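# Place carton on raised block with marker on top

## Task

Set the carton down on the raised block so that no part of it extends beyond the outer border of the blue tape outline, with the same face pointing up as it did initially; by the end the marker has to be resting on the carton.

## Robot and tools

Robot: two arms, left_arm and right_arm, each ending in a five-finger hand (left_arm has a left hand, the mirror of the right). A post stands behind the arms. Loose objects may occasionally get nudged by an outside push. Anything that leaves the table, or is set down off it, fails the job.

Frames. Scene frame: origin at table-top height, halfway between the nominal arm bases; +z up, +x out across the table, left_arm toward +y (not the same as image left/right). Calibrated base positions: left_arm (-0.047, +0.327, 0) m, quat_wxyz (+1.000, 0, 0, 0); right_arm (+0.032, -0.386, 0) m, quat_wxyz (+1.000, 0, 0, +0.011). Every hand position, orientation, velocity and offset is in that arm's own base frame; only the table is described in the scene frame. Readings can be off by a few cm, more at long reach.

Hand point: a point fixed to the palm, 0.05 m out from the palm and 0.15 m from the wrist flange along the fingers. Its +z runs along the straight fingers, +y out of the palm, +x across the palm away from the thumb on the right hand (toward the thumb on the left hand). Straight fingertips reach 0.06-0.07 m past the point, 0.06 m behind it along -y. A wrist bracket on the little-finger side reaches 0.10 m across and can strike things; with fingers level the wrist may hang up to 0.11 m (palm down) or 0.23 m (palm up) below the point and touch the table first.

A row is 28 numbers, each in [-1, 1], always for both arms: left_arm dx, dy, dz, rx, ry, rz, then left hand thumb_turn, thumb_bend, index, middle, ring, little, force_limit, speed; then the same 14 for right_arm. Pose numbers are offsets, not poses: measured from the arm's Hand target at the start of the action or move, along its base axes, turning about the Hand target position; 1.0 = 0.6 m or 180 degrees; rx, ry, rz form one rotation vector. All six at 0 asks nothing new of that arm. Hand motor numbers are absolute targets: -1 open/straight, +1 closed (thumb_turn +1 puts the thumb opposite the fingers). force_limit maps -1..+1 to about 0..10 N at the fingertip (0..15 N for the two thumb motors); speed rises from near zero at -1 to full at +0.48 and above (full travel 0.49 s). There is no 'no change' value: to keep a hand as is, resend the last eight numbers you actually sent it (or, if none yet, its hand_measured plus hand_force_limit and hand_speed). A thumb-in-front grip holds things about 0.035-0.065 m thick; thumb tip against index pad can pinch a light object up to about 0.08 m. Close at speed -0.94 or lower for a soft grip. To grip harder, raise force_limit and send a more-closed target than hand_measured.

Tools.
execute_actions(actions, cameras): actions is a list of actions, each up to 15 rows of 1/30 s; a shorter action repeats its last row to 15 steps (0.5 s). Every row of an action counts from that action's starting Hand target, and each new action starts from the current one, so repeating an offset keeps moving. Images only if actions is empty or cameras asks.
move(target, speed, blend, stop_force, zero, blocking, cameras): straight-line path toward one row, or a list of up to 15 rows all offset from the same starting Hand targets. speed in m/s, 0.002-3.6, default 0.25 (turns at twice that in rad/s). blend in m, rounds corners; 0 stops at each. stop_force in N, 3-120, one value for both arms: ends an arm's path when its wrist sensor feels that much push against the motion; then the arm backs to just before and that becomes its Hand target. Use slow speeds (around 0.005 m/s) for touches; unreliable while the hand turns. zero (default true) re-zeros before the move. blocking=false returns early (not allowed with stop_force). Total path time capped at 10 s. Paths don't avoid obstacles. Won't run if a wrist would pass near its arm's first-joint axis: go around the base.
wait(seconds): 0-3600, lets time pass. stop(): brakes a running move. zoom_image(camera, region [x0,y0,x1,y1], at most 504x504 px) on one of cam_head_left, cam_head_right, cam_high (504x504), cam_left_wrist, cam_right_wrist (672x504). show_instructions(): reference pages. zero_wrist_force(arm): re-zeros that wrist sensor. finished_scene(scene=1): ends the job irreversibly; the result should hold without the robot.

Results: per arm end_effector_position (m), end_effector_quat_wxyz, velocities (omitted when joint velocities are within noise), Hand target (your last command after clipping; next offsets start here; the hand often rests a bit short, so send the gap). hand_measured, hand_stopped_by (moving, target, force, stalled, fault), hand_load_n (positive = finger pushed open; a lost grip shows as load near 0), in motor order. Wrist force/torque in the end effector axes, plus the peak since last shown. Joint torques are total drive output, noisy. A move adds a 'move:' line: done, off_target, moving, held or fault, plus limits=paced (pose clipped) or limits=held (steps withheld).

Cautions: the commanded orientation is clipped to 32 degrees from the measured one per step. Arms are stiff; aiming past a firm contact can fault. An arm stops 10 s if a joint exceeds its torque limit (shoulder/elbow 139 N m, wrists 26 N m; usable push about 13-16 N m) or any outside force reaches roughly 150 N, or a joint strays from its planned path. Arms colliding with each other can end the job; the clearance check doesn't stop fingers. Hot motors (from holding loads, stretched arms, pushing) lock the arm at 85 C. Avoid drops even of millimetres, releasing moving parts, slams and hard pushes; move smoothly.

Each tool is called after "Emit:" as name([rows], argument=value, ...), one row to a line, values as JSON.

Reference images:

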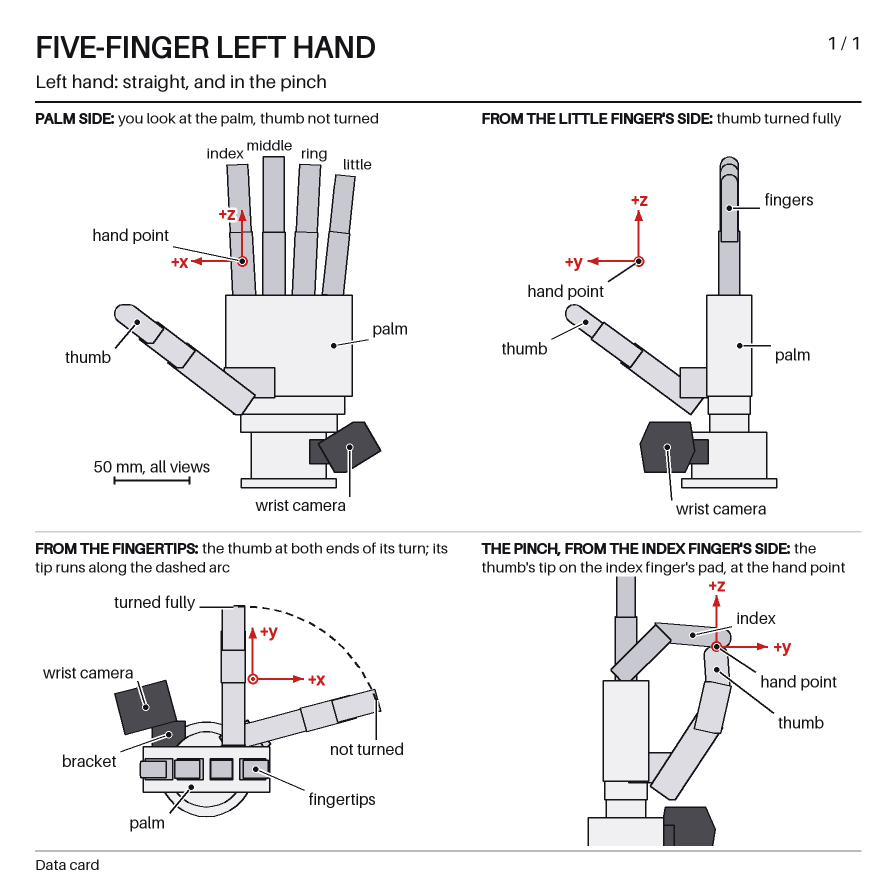

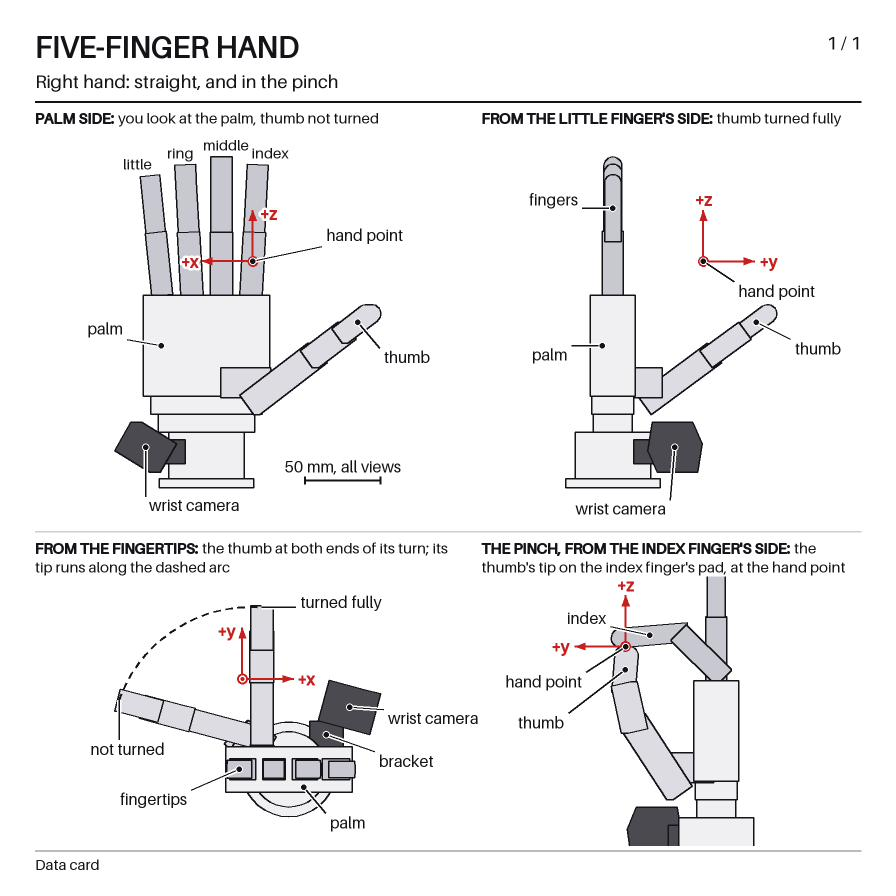

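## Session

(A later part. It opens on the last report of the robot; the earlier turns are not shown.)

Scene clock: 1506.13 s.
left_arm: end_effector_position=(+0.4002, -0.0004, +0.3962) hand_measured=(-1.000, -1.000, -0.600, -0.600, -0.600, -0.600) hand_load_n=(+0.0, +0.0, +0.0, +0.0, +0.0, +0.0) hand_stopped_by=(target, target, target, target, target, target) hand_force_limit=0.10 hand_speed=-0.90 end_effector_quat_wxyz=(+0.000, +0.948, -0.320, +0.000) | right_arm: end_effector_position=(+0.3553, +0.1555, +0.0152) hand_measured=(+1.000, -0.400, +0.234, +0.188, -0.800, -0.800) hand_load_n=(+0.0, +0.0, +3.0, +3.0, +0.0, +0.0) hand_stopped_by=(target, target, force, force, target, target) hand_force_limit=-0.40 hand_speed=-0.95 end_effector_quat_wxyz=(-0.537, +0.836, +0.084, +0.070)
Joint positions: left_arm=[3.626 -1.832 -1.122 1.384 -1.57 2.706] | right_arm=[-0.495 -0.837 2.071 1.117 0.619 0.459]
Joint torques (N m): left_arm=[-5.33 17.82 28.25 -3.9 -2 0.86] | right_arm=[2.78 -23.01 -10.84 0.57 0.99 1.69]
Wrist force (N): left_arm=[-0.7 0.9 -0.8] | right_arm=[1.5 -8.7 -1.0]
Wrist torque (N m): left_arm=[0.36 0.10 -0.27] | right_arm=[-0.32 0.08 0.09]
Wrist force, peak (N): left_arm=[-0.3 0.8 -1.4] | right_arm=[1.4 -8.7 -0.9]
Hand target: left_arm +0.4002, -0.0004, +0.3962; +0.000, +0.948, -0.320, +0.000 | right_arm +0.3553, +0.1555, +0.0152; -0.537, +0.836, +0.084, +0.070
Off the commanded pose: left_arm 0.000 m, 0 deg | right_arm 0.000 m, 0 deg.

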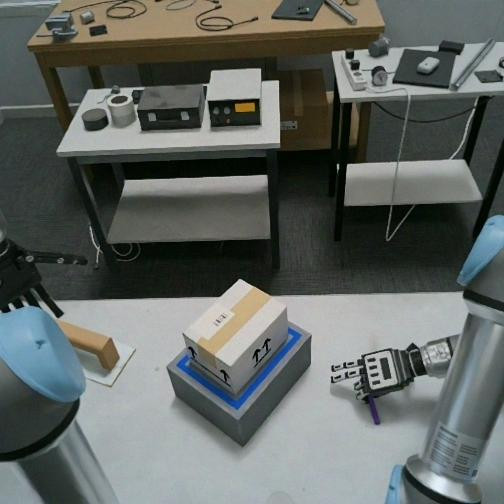

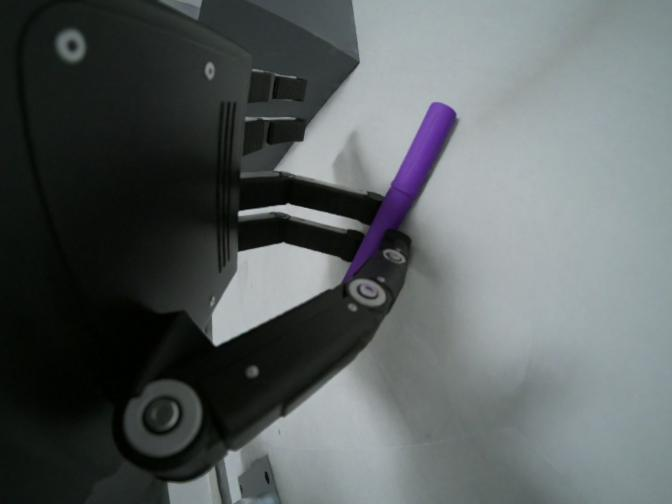

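Emit:
execute_actions([
  [[0,0,0,0,0,0,-1,-1,-0.6,-0.6,-0.6,-0.6,0.1,-0.9,0,0,0,0,0,0,1,-0.4,0.215,0.17,-0.8,-0.8,-0.6,-0.95]],
  [[0,0,0,0,0,0,-1,-1,-0.6,-0.6,-0.6,-0.6,0.1,-0.9,0,0,0,0,0,0,1,-0.2,0.215,0.17,-0.8,-0.8,-0.6,-0.95]],
  [[0,0,0,0,0,0,-1,-1,-0.6,-0.6,-0.6,-0.6,0.1,-0.9,0,0,0,0,0,0,1,-0.2,0.215,0.17,-0.8,-0.8,-0.6,-0.95]],
  [[0,0,0,0,0,0,-1,-1,-0.6,-0.6,-0.6,-0.6,0.1,-0.9,0,0,0,0,0,0,1,-0.2,0.215,0.17,-0.8,-0.8,-0.6,-0.95]],
  [[0,0,0,0,0,0,-1,-1,-0.6,-0.6,-0.6,-0.6,0.1,-0.9,0,0,0,0,0,0,1,-0.2,0.215,0.17,-0.8,-0.8,-0.6,-0.95]],
], cameras=["cam_head_left","cam_right_wrist"])

Emit:
zoom_image(camera="cam_right_wrist", region=[320, 160, 440, 280])

Emit:
zoom_image(camera="cam_head_left", region=[345, 365, 395, 415])

Scene clock: 1524.03 s.
left_arm: end_effector_position=(+0.4002, -0.0004, +0.3962) hand_measured=(-1.000, -1.000, -0.600, -0.600, -0.600, -0.600) hand_load_n=(+0.0, +0.0, +0.0, +0.0, +0.5, +0.0) hand_stopped_by=(target, target, target, target, target, target) hand_force_limit=0.10 hand_speed=-0.90 end_effector_quat_wxyz=(+0.000, +0.948, -0.320, +0.000) | right_arm: end_effector_position=(+0.3553, +0.1555, +0.0152) hand_measured=(+1.000, -0.362, +0.214, +0.170, -0.800, -0.800) hand_load_n=(+0.0, +3.0, +2.0, +1.5, +0.0, +0.0) hand_stopped_by=(target, force, target, target, target, target) hand_force_limit=-0.60 hand_speed=-0.95 end_effector_quat_wxyz=(-0.537, +0.836, +0.084, +0.070)
Joint positions: left_arm=[3.626 -1.832 -1.122 1.384 -1.57 2.706] | right_arm=[-0.495 -0.837 2.071 1.117 0.619 0.459]
Joint torques (N m): left_arm=[-5.8 18.06 27.71 -3.99 -2.08 0.81] | right_arm=[-2.43 -23.31 -10.51 0.72 -3.26 1.7]
Wrist force (N): left_arm=[-0.1 0.5 -0.9] | right_arm=[0.3 -0.6 -1.1]
Wrist torque (N m): left_arm=[0.31 0.02 -0.22] | right_arm=[0.19 0.16 0.21]
Wrist force, peak (N): left_arm=[-0.1 1.0 -1.3] | right_arm=[1.4 -8.9 -0.7]
Hand target: left_arm +0.4002, -0.0004, +0.3962; +0.000, +0.948, -0.320, +0.000 | right_arm +0.3553, +0.1555, +0.0152; -0.537, +0.836, +0.084, +0.070
Off the commanded pose: left_arm 0.000 m, 0 deg | right_arm 0.000 m, 0 deg.

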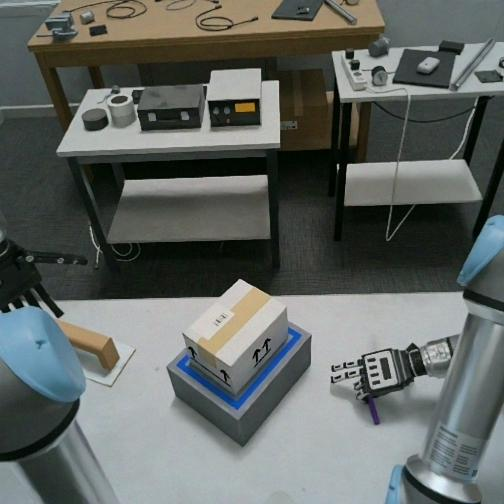

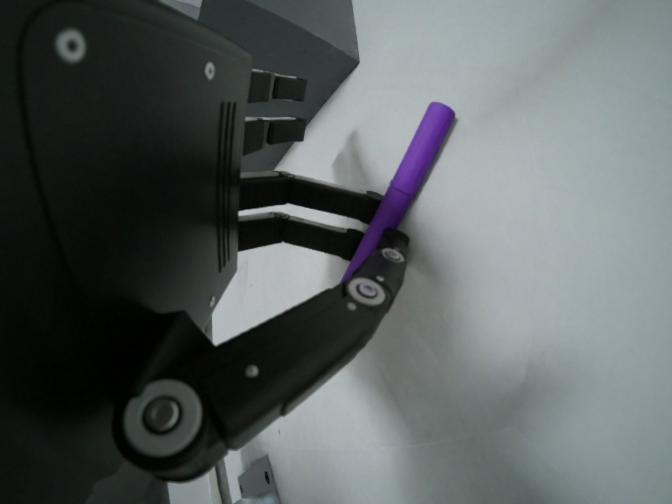

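Scaled by 4.200 from the camera's image (finer frame: 960x720).

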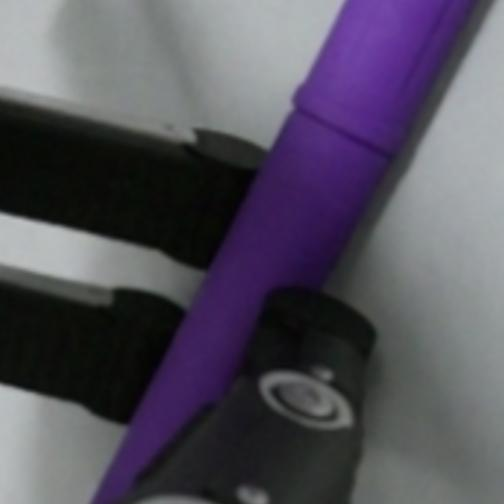

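Scaled by 10.080 from the camera's image (finer frame: 720x720).

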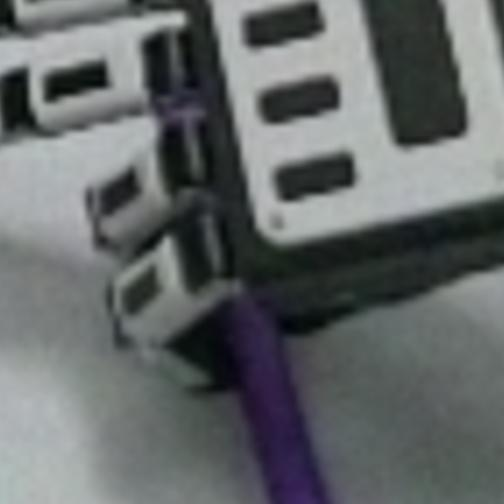

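Emit:
move([
  [0,0,0,0,0,0,-1,-1,-0.6,-0.6,-0.6,-0.6,0.1,-0.9,0,0,0.05,0,0,0,1,-0.2,0.215,0.17,-0.8,-0.8,-0.6,-0.95],
], speed=0.02, cameras=["cam_head_left","cam_high","cam_right_wrist"])

Emit:
zoom_image(camera="cam_head_left", region=[335, 345, 405, 415])

Scene clock: 1529.60 s.
left_arm: end_effector_position=(+0.4002, -0.0004, +0.3962) hand_measured=(-1.000, -1.000, -0.600, -0.600, -0.600, -0.600) hand_load_n=(+0.0, +0.0, +0.0, +0.0, +0.0, +0.0) hand_stopped_by=(target, target, target, target, target, target) hand_force_limit=0.10 hand_speed=-0.90 end_effector_quat_wxyz=(+0.000, +0.948, -0.320, +0.000) | right_arm: end_effector_position=(+0.3553, +0.1555, +0.0452) hand_measured=(+1.000, -0.362, +0.214, +0.170, -0.800, -0.800) hand_load_n=(+0.0, +3.0, +2.0, +2.0, +0.0, +0.0) hand_stopped_by=(target, force, target, target, target, target) hand_force_limit=-0.60 hand_speed=-0.95 end_effector_quat_wxyz=(-0.537, +0.836, +0.084, +0.070)
Joint positions: left_arm=[3.626 -1.832 -1.122 1.384 -1.57 2.706] | right_arm=[-0.495 -0.912 2.079 1.184 0.619 0.459]
Joint torques (N m): left_arm=[-5.8 18.16 27.64 -4.04 -1.93 0.77] | right_arm=[5.1 -45.58 0.52 3.37 -2.79 0.96]
Wrist force (N): left_arm=[0.2 0.4 -0.9] | right_arm=[0.1 -0.5 -0.4]
Wrist torque (N m): left_arm=[0.30 -0.03 -0.20] | right_arm=[0.16 0.16 0.22]
Wrist force, peak (N): left_arm=[-0.5 0.9 -1.3] | right_arm=[0.2 -1.3 -1.1]
Hand target: left_arm +0.4002, -0.0004, +0.3962; +0.000, +0.948, -0.320, +0.000 | right_arm +0.3553, +0.1555, +0.0452; -0.537, +0.836, +0.084, +0.070
Off the commanded pose: left_arm 0.000 m, 0 deg | right_arm 0.000 m, 0 deg.
move: done

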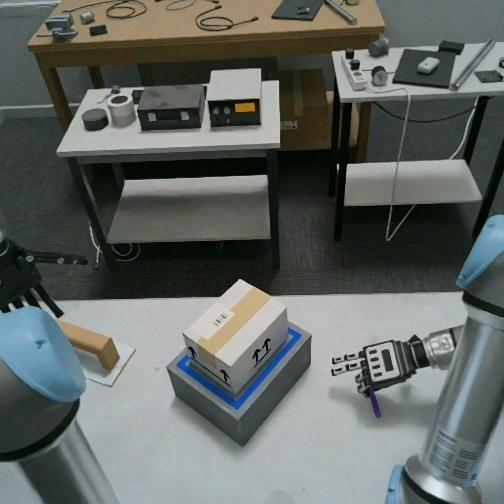

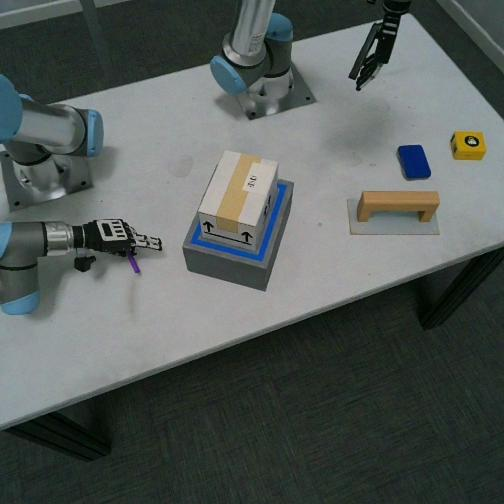

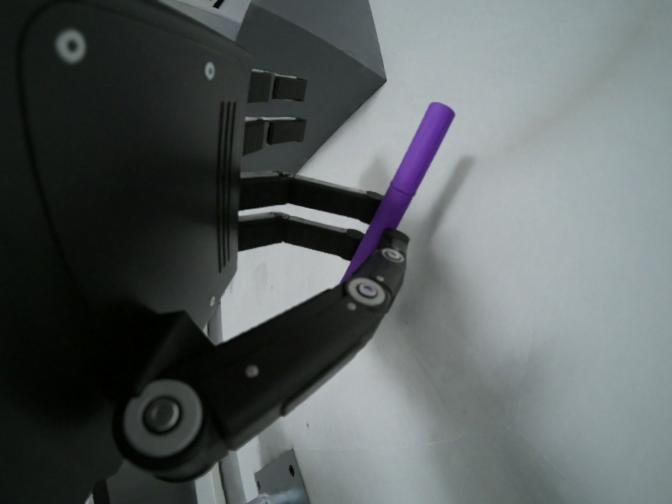

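Scaled by 7.200 from the camera's image (finer frame: 720x720).

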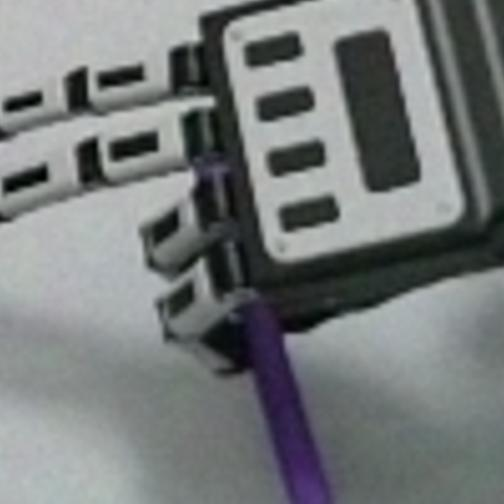

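Emit:
move([
  [0,0,0,0,0,0,-1,-1,-0.6,-0.6,-0.6,-0.6,0.1,-0.9,0,0,0.3917,0,0,0,1,-0.2,0.215,0.17,-0.8,-0.8,-0.6,-0.95],
  [0,0,0,0,0,0,-1,-1,-0.6,-0.6,-0.6,-0.6,0.1,-0.9,0.0603,0.4967,0.3917,0,0,-0.2461,1,-0.2,0.215,0.17,-0.8,-0.8,-0.6,-0.95],
], speed=[0.12,0.15], blend=[0.03,0], cameras=["all"])

Emit:
zoom_image(camera="cam_head_left", region=[170, 220, 370, 420])

Emit:
zoom_image(camera="cam_high", region=[150, 130, 310, 290])

Scene clock: 1570.47 s.
left_arm: end_effector_position=(+0.4002, -0.0004, +0.3962) hand_measured=(-1.000, -1.000, -0.600, -0.600, -0.600, -0.600) hand_load_n=(+0.0, +0.0, +0.0, +0.0, +0.0, +0.0) hand_stopped_by=(target, target, target, target, target, target) hand_force_limit=0.10 hand_speed=-0.90 end_effector_quat_wxyz=(+0.000, +0.948, -0.320, +0.000) | right_arm: end_effector_position=(+0.3914, +0.4535, +0.2803) hand_measured=(+1.000, -0.362, +0.214, +0.170, -0.800, -0.800) hand_load_n=(+0.0, +3.0, +1.5, +1.5, +0.0, +0.0) hand_stopped_by=(target, force, target, target, target, target) hand_force_limit=-0.60 hand_speed=-0.95 end_effector_quat_wxyz=(-0.471, +0.806, -0.238, +0.268)
Joint positions: left_arm=[3.626 -1.832 -1.122 1.384 -1.57 2.706] | right_arm=[0.522 -1.505 1.64 0.301 1.347 2.809]
Joint torques (N m): left_arm=[-5.48 18.03 26.93 -4.04 -2.04 0.66] | right_arm=[7.09 -11.69 -27.03 1.03 2.43 1.74]
Wrist force (N): left_arm=[-0.4 0.5 -0.9] | right_arm=[-0.1 -0.6 -0.8]
Wrist torque (N m): left_arm=[0.31 0.07 -0.24] | right_arm=[0.15 0.18 0.12]
Wrist force, peak (N): left_arm=[-0.3 0.8 -1.4] | right_arm=[-0.2 -1.0 -0.7]
Hand target: left_arm +0.4002, -0.0004, +0.3962; +0.000, +0.948, -0.320, +0.000 | right_arm +0.3914, +0.4535, +0.2803; -0.471, +0.806, -0.238, +0.268
Off the commanded pose: left_arm 0.000 m, 0 deg | right_arm 0.000 m, 0 deg.
move: done

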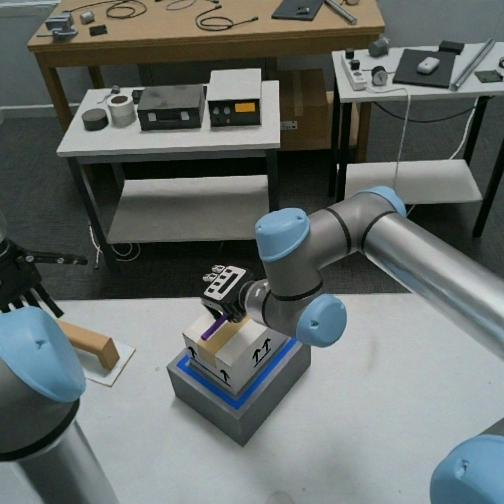

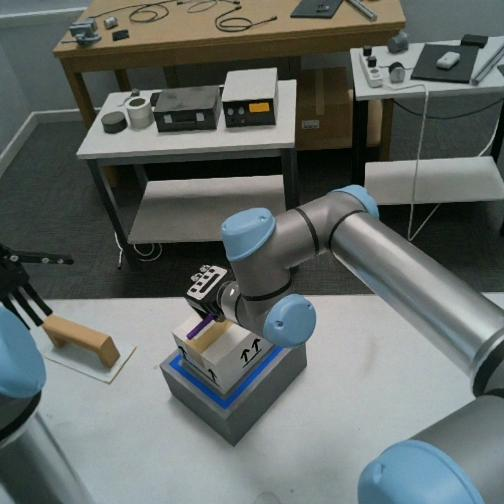

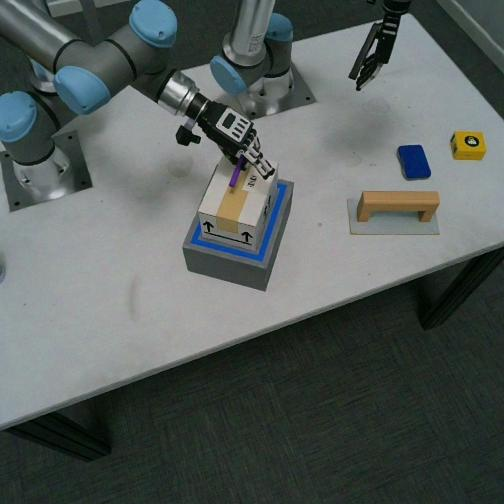

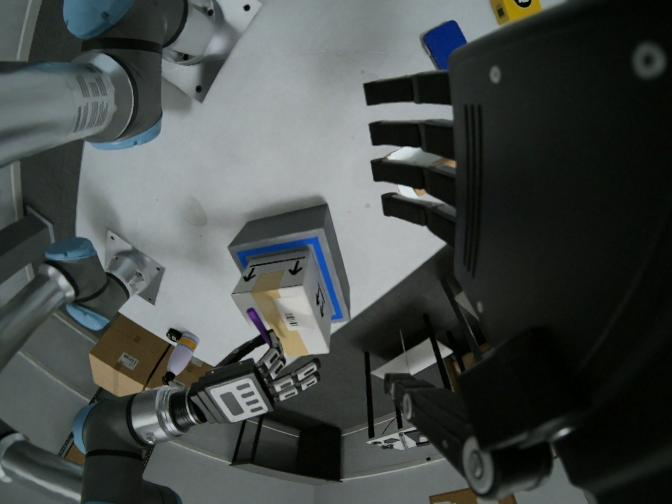

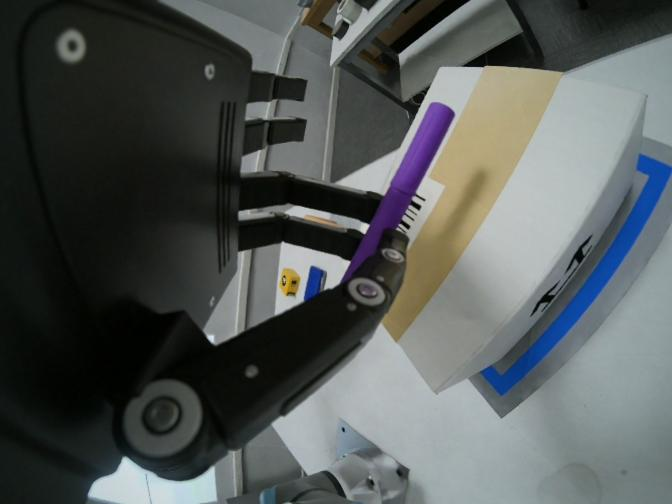

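Scaled by 2.520 from the camera's image (finer frame: 720x720).

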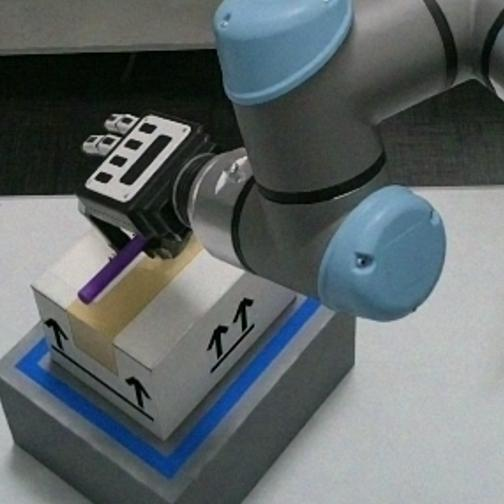

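Scaled by 3.150 from the camera's image (finer frame: 720x720).

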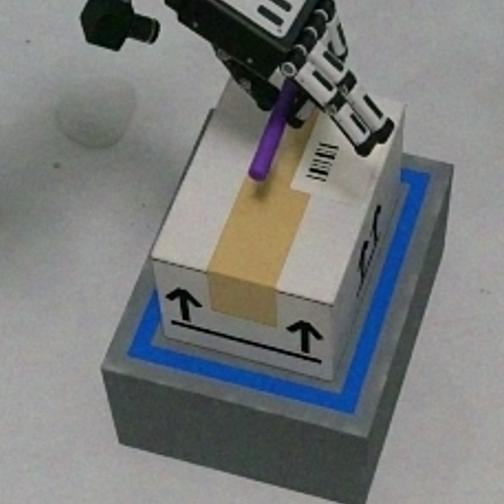

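Emit:
move([
  [0,0,0,0,0,0,-1,-1,-0.6,-0.6,-0.6,-0.6,0.1,-0.9,0.0168,-0.0135,0,0,0,0,1,-0.2,0.215,0.17,-0.8,-0.8,-0.6,-0.95],
  [0,0,0,0,0,0,-1,-1,-0.6,-0.6,-0.6,-0.6,0.1,-0.9,0.0168,-0.0135,-0.07,0,0,0,1,-0.2,0.215,0.17,-0.8,-0.8,-0.6,-0.95],
], speed=0.05, blend=[0.01,0], cameras=["all"])

Emit:
zoom_image(camera="cam_high", region=[190, 130, 290, 230])

Emit:
zoom_image(camera="cam_head_left", region=[175, 265, 295, 385])

Emit:
zoom_image(camera="cam_left_wrist", region=[210, 230, 370, 390])

Scene clock: 1592.23 s.
left_arm: end_effector_position=(+0.4002, -0.0004, +0.3962) hand_measured=(-1.000, -1.000, -0.600, -0.600, -0.600, -0.600) hand_load_n=(-0.5, +0.0, +0.0, +0.0, +0.0, +0.0) hand_stopped_by=(target, target, target, target, target, target) hand_force_limit=0.10 hand_speed=-0.90 end_effector_quat_wxyz=(+0.000, +0.948, -0.320, +0.000) | right_arm: end_effector_position=(+0.4016, +0.4455, +0.2386) hand_measured=(+1.000, -0.362, +0.214, +0.170, -0.800, -0.800) hand_load_n=(+0.0, +1.0, +2.0, +1.0, +0.0, +0.0) hand_stopped_by=(target, force, target, target, target, target) hand_force_limit=-0.60 hand_speed=-0.95 end_effector_quat_wxyz=(-0.471, +0.806, -0.238, +0.268)
Joint positions: left_arm=[3.626 -1.832 -1.122 1.384 -1.57 2.706] | right_arm=[0.49 -1.484 1.726 0.197 1.319 2.795]
Joint torques (N m): left_arm=[-5.74 17.93 26.64 -4 -2.07 0.65] | right_arm=[-6.27 23.9 10.82 1.77 1.35 -0.33]
Wrist force (N): left_arm=[-0.2 0.5 -0.9] | right_arm=[5.4 -55.0 -42.2]
Wrist torque (N m): left_arm=[0.31 0.03 -0.22] | right_arm=[-1.61 0.69 -0.48]
Wrist force, peak (N): left_arm=[-0.3 0.5 -1.5] | right_arm=[5.4 -55.0 -42.2]
Hand target: left_arm +0.4002, -0.0004, +0.3962; +0.000, +0.948, -0.320, +0.000 | right_arm +0.4015, +0.4454, +0.2383; -0.471, +0.806, -0.238, +0.268
Off the commanded pose: left_arm 0.000 m, 0 deg | right_arm 0.000 m, 0 deg.
move: done; blend cut to 0.0065 m at target 1

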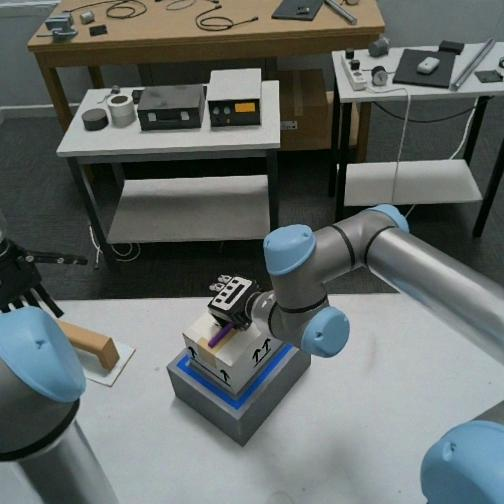

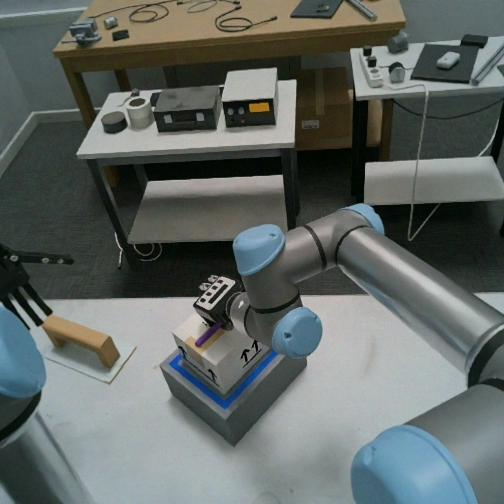

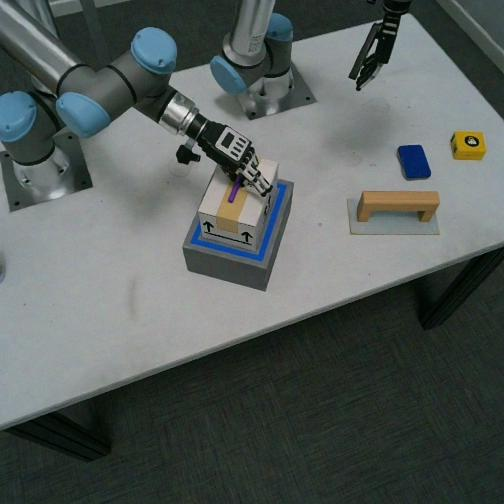

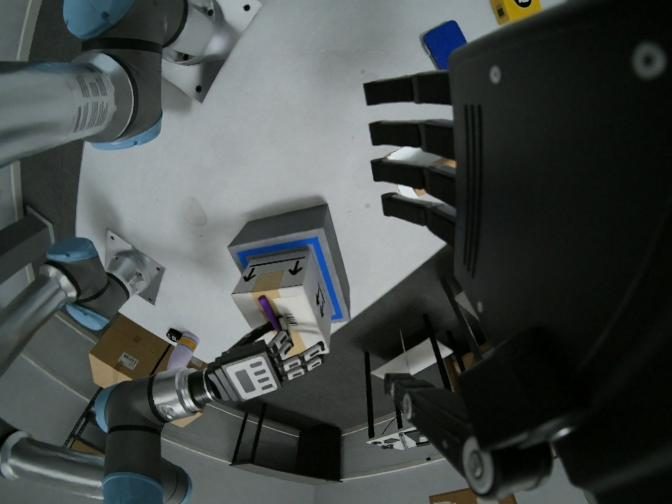

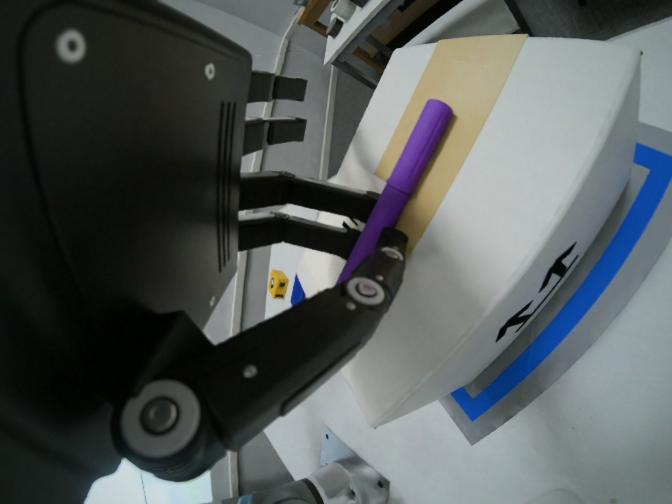

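Scaled by 5.040 from the camera's image (finer frame: 720x720).

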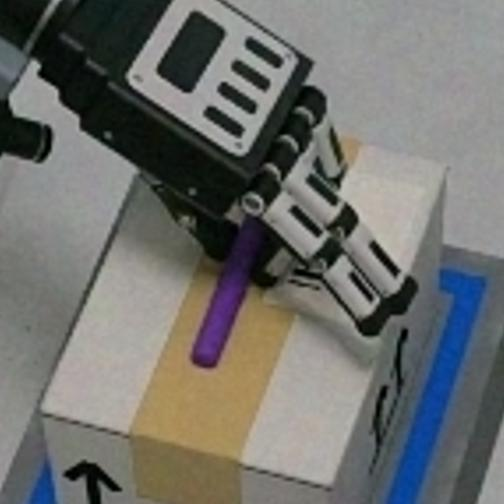

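Scaled by 4.200 from the camera's image (finer frame: 720x720).

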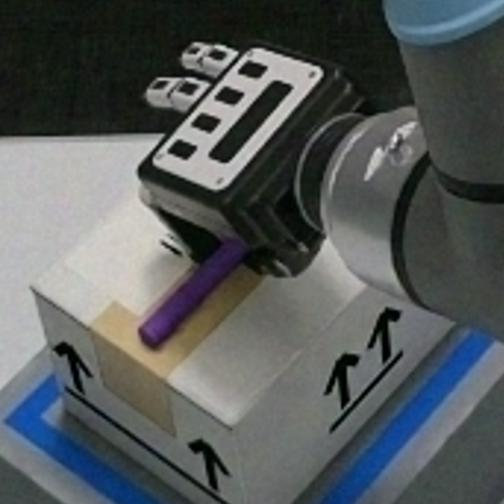

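Scaled by 3.150 from the camera's image (finer frame: 960x720).

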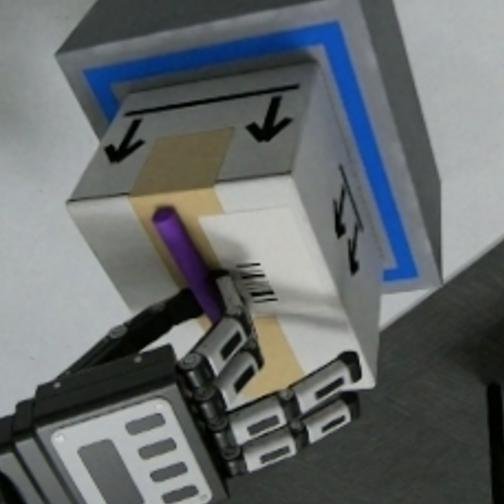

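Emit:
move(target=[0,0,0,0,0,0,-1,-1,-0.6,-0.6,-0.6,-0.6,0.1,-0.9,0,0,0.0167,0,0,0,1,-0.2,0.215,0.17,-0.8,-0.8,-0.6,-0.95], speed=0.03, cameras=["cam_high","cam_head_left","cam_right_wrist"])

Scene clock: 1597.83 s.
left_arm: end_effector_position=(+0.4002, -0.0004, +0.3962) hand_measured=(-1.000, -1.000, -0.600, -0.600, -0.600, -0.600) hand_load_n=(+0.0, +0.0, +0.0, +0.0, +0.0, +0.0) hand_stopped_by=(target, target, target, target, target, target) hand_force_limit=0.10 hand_speed=-0.90 end_effector_quat_wxyz=(+0.000, +0.948, -0.320, +0.000) | right_arm: end_effector_position=(+0.4015, +0.4454, +0.2482) hand_measured=(+1.000, -0.362, +0.214, +0.170, -0.800, -0.800) hand_load_n=(+0.0, +3.0, +2.0, +1.5, +0.0, +0.0) hand_stopped_by=(target, force, target, target, target, target) hand_force_limit=-0.60 hand_speed=-0.95 end_effector_quat_wxyz=(-0.471, +0.806, -0.238, +0.268)
Joint positions: left_arm=[3.626 -1.832 -1.122 1.384 -1.57 2.706] | right_arm=[0.49 -1.489 1.707 0.223 1.319 2.795]
Joint torques (N m): left_arm=[-5.91 18.26 27.03 -3.88 -1.97 0.5] | right_arm=[-1.37 -35.22 -25.54 1.02 -2.51 1.51]
Wrist force (N): left_arm=[-0.4 0.7 -1.0] | right_arm=[0.3 -0.3 -0.8]
Wrist torque (N m): left_arm=[0.35 0.05 -0.24] | right_arm=[0.21 0.13 0.25]
Wrist force, peak (N): left_arm=[-0.3 1.0 -1.4] | right_arm=[6.3 -63.3 -47.7]
Hand target: left_arm +0.4002, -0.0004, +0.3962; +0.000, +0.948, -0.320, +0.000 | right_arm +0.4015, +0.4454, +0.2483; -0.471, +0.806, -0.238, +0.268
Off the commanded pose: left_arm 0.000 m, 0 deg | right_arm 0.000 m, 0 deg.
move: done
Images, in order (width x height): cam_head_left 504x504, cam_high 504x504, cam_right_wrist 672x504.

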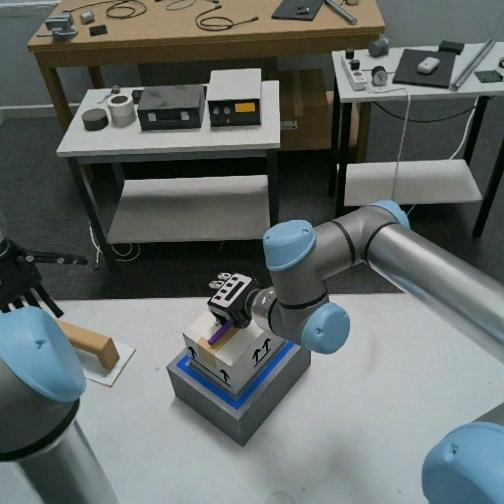

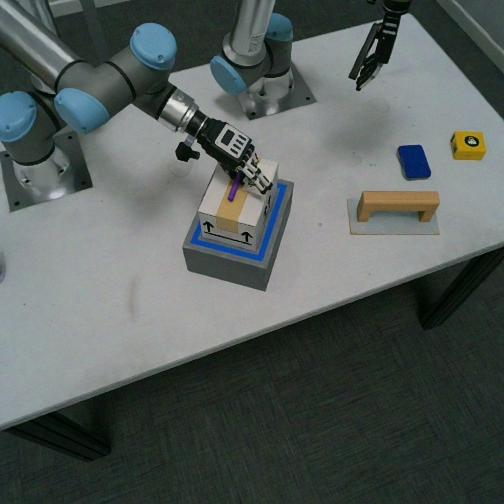

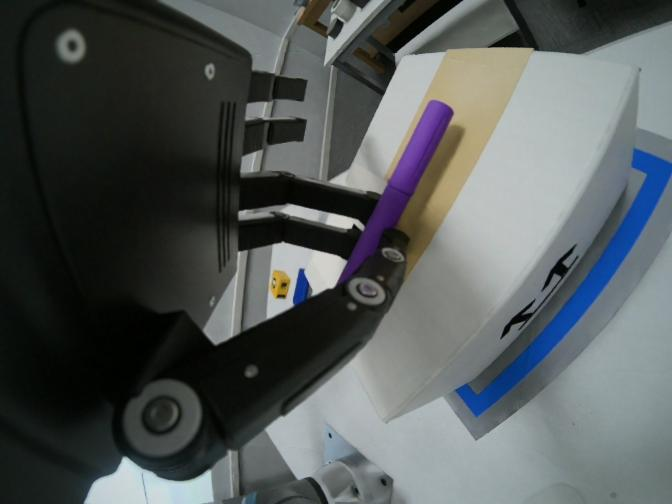

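Emit:
move(target=[0,0,0,0,0,0,-1,-1,-0.6,-0.6,-0.6,-0.6,0.1,-0.9,0,0,-0.025,0,0,0,1,-0.2,0.215,0.17,-0.8,-0.8,-0.6,-0.95], speed=0.003, stop_force=3, cameras=["cam_high","cam_head_left","cam_left_wrist","cam_right_wrist"])

Emit:
zoom_image(camera="cam_left_wrist", region=[210, 230, 370, 390])

Emit:
zoom_image(camera="cam_high", region=[190, 130, 290, 230])

Scene clock: 1606.63 s.
left_arm: end_effector_position=(+0.4002, -0.0004, +0.3962) hand_measured=(-1.000, -1.000, -0.600, -0.600, -0.600, -0.600) hand_load_n=(+0.0, +0.0, +0.0, +0.0, +0.0, +0.0) hand_stopped_by=(target, target, target, target, target, target) hand_force_limit=0.10 hand_speed=-0.90 end_effector_quat_wxyz=(+0.000, +0.948, -0.320, +0.000) | right_arm: end_effector_position=(+0.4015, +0.4454, +0.2417) hand_measured=(+1.000, -0.362, +0.214, +0.170, -0.800, -0.800) hand_load_n=(+0.0, +3.0, +2.0, +2.0, +0.0, +0.0) hand_stopped_by=(target, force, target, target, target, target) hand_force_limit=-0.60 hand_speed=-0.95 end_effector_quat_wxyz=(-0.471, +0.806, -0.238, +0.268)
Joint positions: left_arm=[3.626 -1.832 -1.122 1.384 -1.57 2.706] | right_arm=[0.49 -1.486 1.72 0.206 1.319 2.795]
Joint torques (N m): left_arm=[-6.45 18.09 26.72 -3.9 -2 0.51] | right_arm=[6.26 -26.74 -25.93 0.94 -2.38 -2.09]
Wrist force (N): left_arm=[-0.4 0.5 -0.9] | right_arm=[0.3 -2.4 -3.5]
Wrist torque (N m): left_arm=[0.30 0.06 -0.23] | right_arm=[0.11 0.18 0.23]
Wrist force, peak (N): left_arm=[-0.4 0.9 -1.3] | right_arm=[0.2 -3.4 -3.8]
Hand target: left_arm +0.4002, -0.0004, +0.3962; +0.000, +0.948, -0.320, +0.000 | right_arm +0.4015, +0.4454, +0.2418; -0.471, +0.806, -0.238, +0.268 (not the last commanded pose)
Off the commanded pose: left_arm 0.000 m, 0 deg | right_arm 0.008 m, 0 deg.
move: contact (right_arm)
Images, in order (width x height): cam_head_left 504x504, cam_high 504x504, cam_left_wrist 672x504, cam_right_wrist 672x504.

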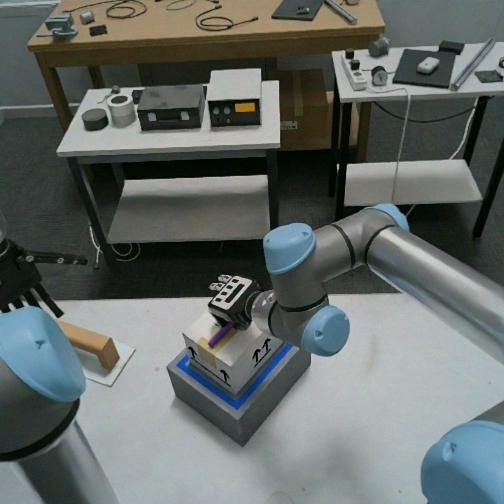

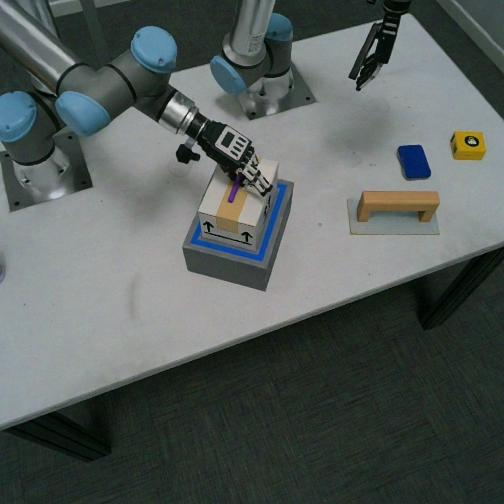

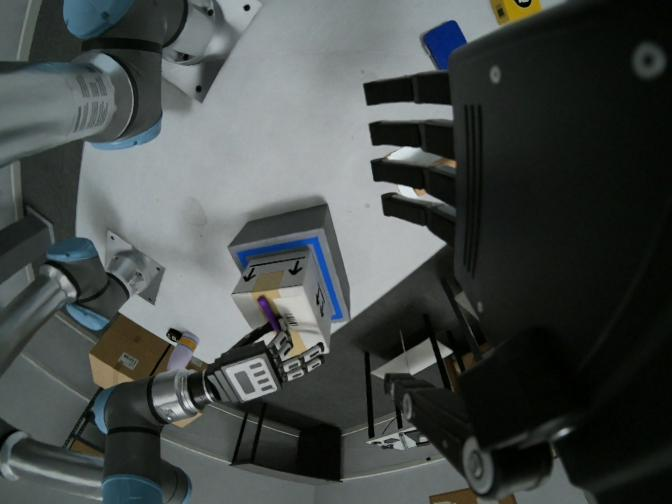

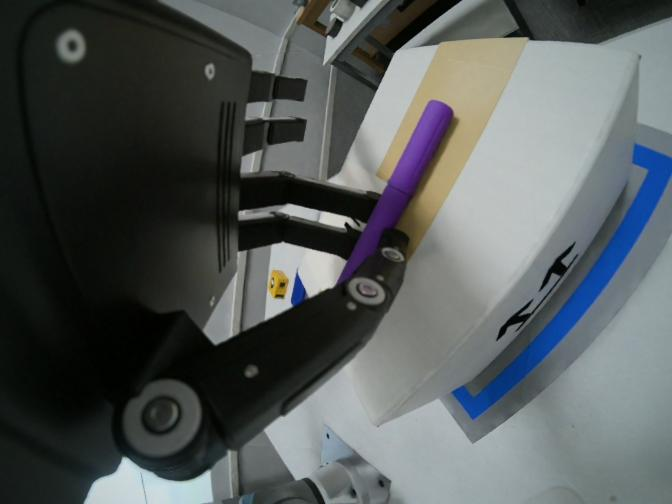

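Scaled by 3.150 from the camera's image (finer frame: 960x720).

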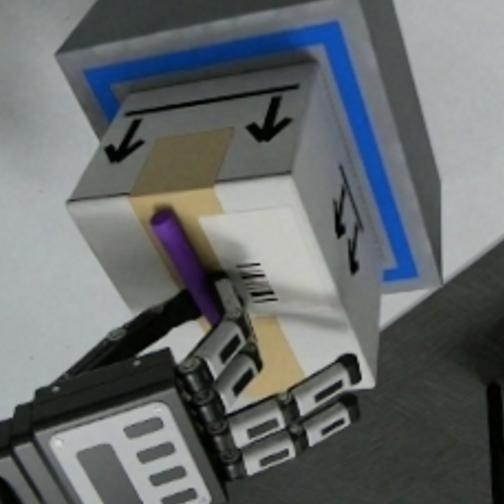

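Scaled by 5.040 from the camera's image (finer frame: 720x720).

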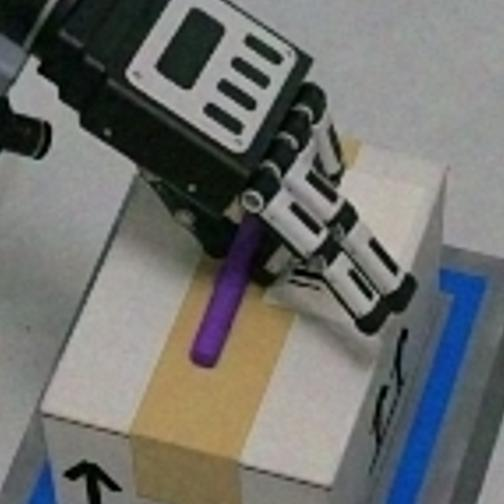

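Emit:
execute_actions([
  [[0,0,0,0,0,0,-1,-1,-0.6,-0.6,-0.6,-0.6,0.1,-0.9,0,0,0.0002,0,0,0,1,-0.40,0.16,0.12,-0.8,-0.8,-0.6,-0.95]],
  [[0,0,0,0,0,0,-1,-1,-0.6,-0.6,-0.6,-0.6,0.1,-0.9,0,0,0,0,0,0,1,-0.40,0.16,0.12,-0.8,-0.8,-0.6,-0.95]],
], cameras=["cam_high","cam_head_left","cam_left_wrist","cam_right_wrist"])

Emit:
zoom_image(camera="cam_right_wrist", region=[320, 160, 440, 280])

Emit:
zoom_image(camera="cam_left_wrist", region=[210, 230, 370, 390])

Scene clock: 1615.23 s.
left_arm: end_effector_position=(+0.4002, -0.0004, +0.3962) hand_measured=(-1.000, -1.000, -0.600, -0.600, -0.600, -0.600) hand_load_n=(+0.0, +0.0, +0.0, +0.0, +0.0, +0.0) hand_stopped_by=(target, target, target, target, target, target) hand_force_limit=0.10 hand_speed=-0.90 end_effector_quat_wxyz=(+0.000, +0.948, -0.320, +0.000) | right_arm: end_effector_position=(+0.4015, +0.4454, +0.2419) hand_measured=(+1.000, -0.400, +0.160, +0.120, -0.800, -0.800) hand_load_n=(+0.0, +0.0, +0.0, +0.0, +0.0, +0.0) hand_stopped_by=(target, target, target, target, target, target) hand_force_limit=-0.60 hand_speed=-0.95 end_effector_quat_wxyz=(-0.471, +0.806, -0.238, +0.268)
Joint positions: left_arm=[3.626 -1.832 -1.122 1.384 -1.57 2.706] | right_arm=[0.49 -1.486 1.719 0.206 1.319 2.795]
Joint torques (N m): left_arm=[-5.75 17.69 26.58 -3.97 -2.01 0.5] | right_arm=[6.12 -34.77 -26.39 0.95 -1.79 -1.9]
Wrist force (N): left_arm=[-0.3 0.7 -1.1] | right_arm=[0.2 -0.8 -1.9]
Wrist torque (N m): left_arm=[0.35 0.04 -0.23] | right_arm=[0.22 0.17 0.24]
Wrist force, peak (N): left_arm=[-0.5 1.1 -1.4] | right_arm=[0.3 -3.2 -3.6]
Hand target: left_arm +0.4002, -0.0004, +0.3962; +0.000, +0.948, -0.320, +0.000 | right_arm +0.4015, +0.4454, +0.2419; -0.471, +0.806, -0.238, +0.268
Off the commanded pose: left_arm 0.000 m, 0 deg | right_arm 0.000 m, 0 deg.
Images, in order (width x height): cam_head_left 504x504, cam_high 504x504, cam_left_wrist 672x504, cam_right_wrist 672x504.

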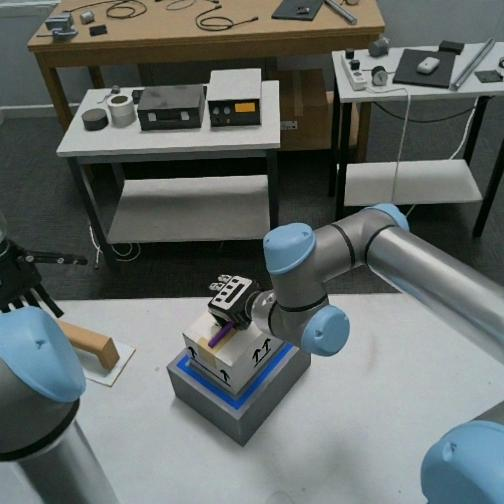

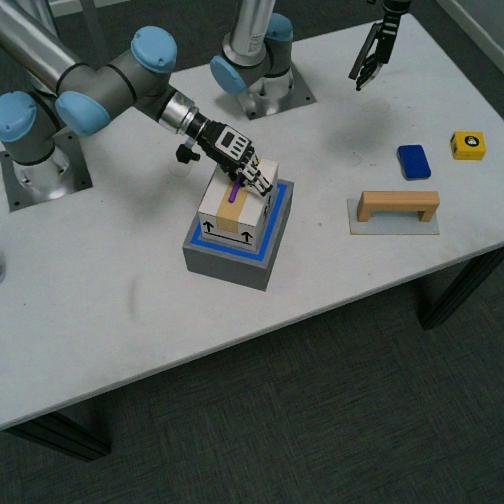

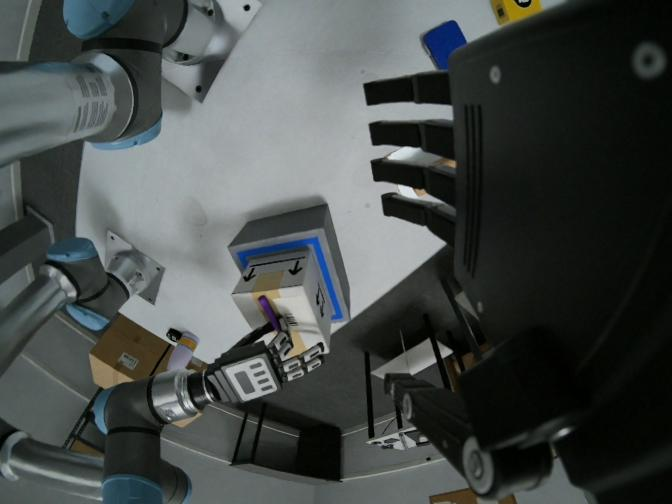

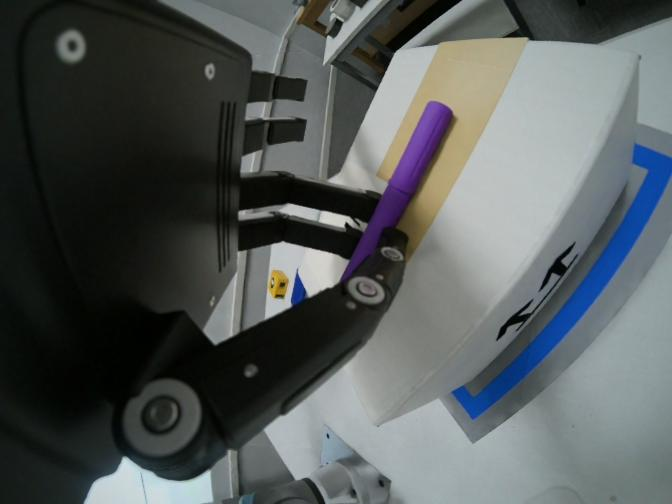

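Scaled by 4.200 from the camera's image (finer frame: 960x720).

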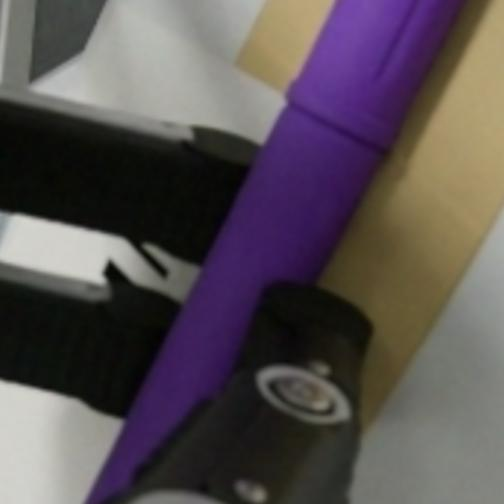

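Scaled by 3.150 from the camera's image (finer frame: 960x720).

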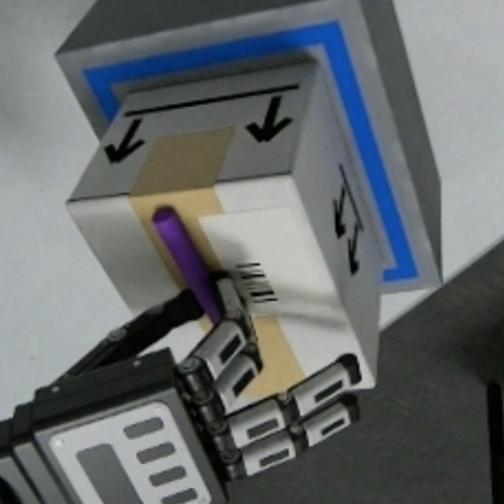

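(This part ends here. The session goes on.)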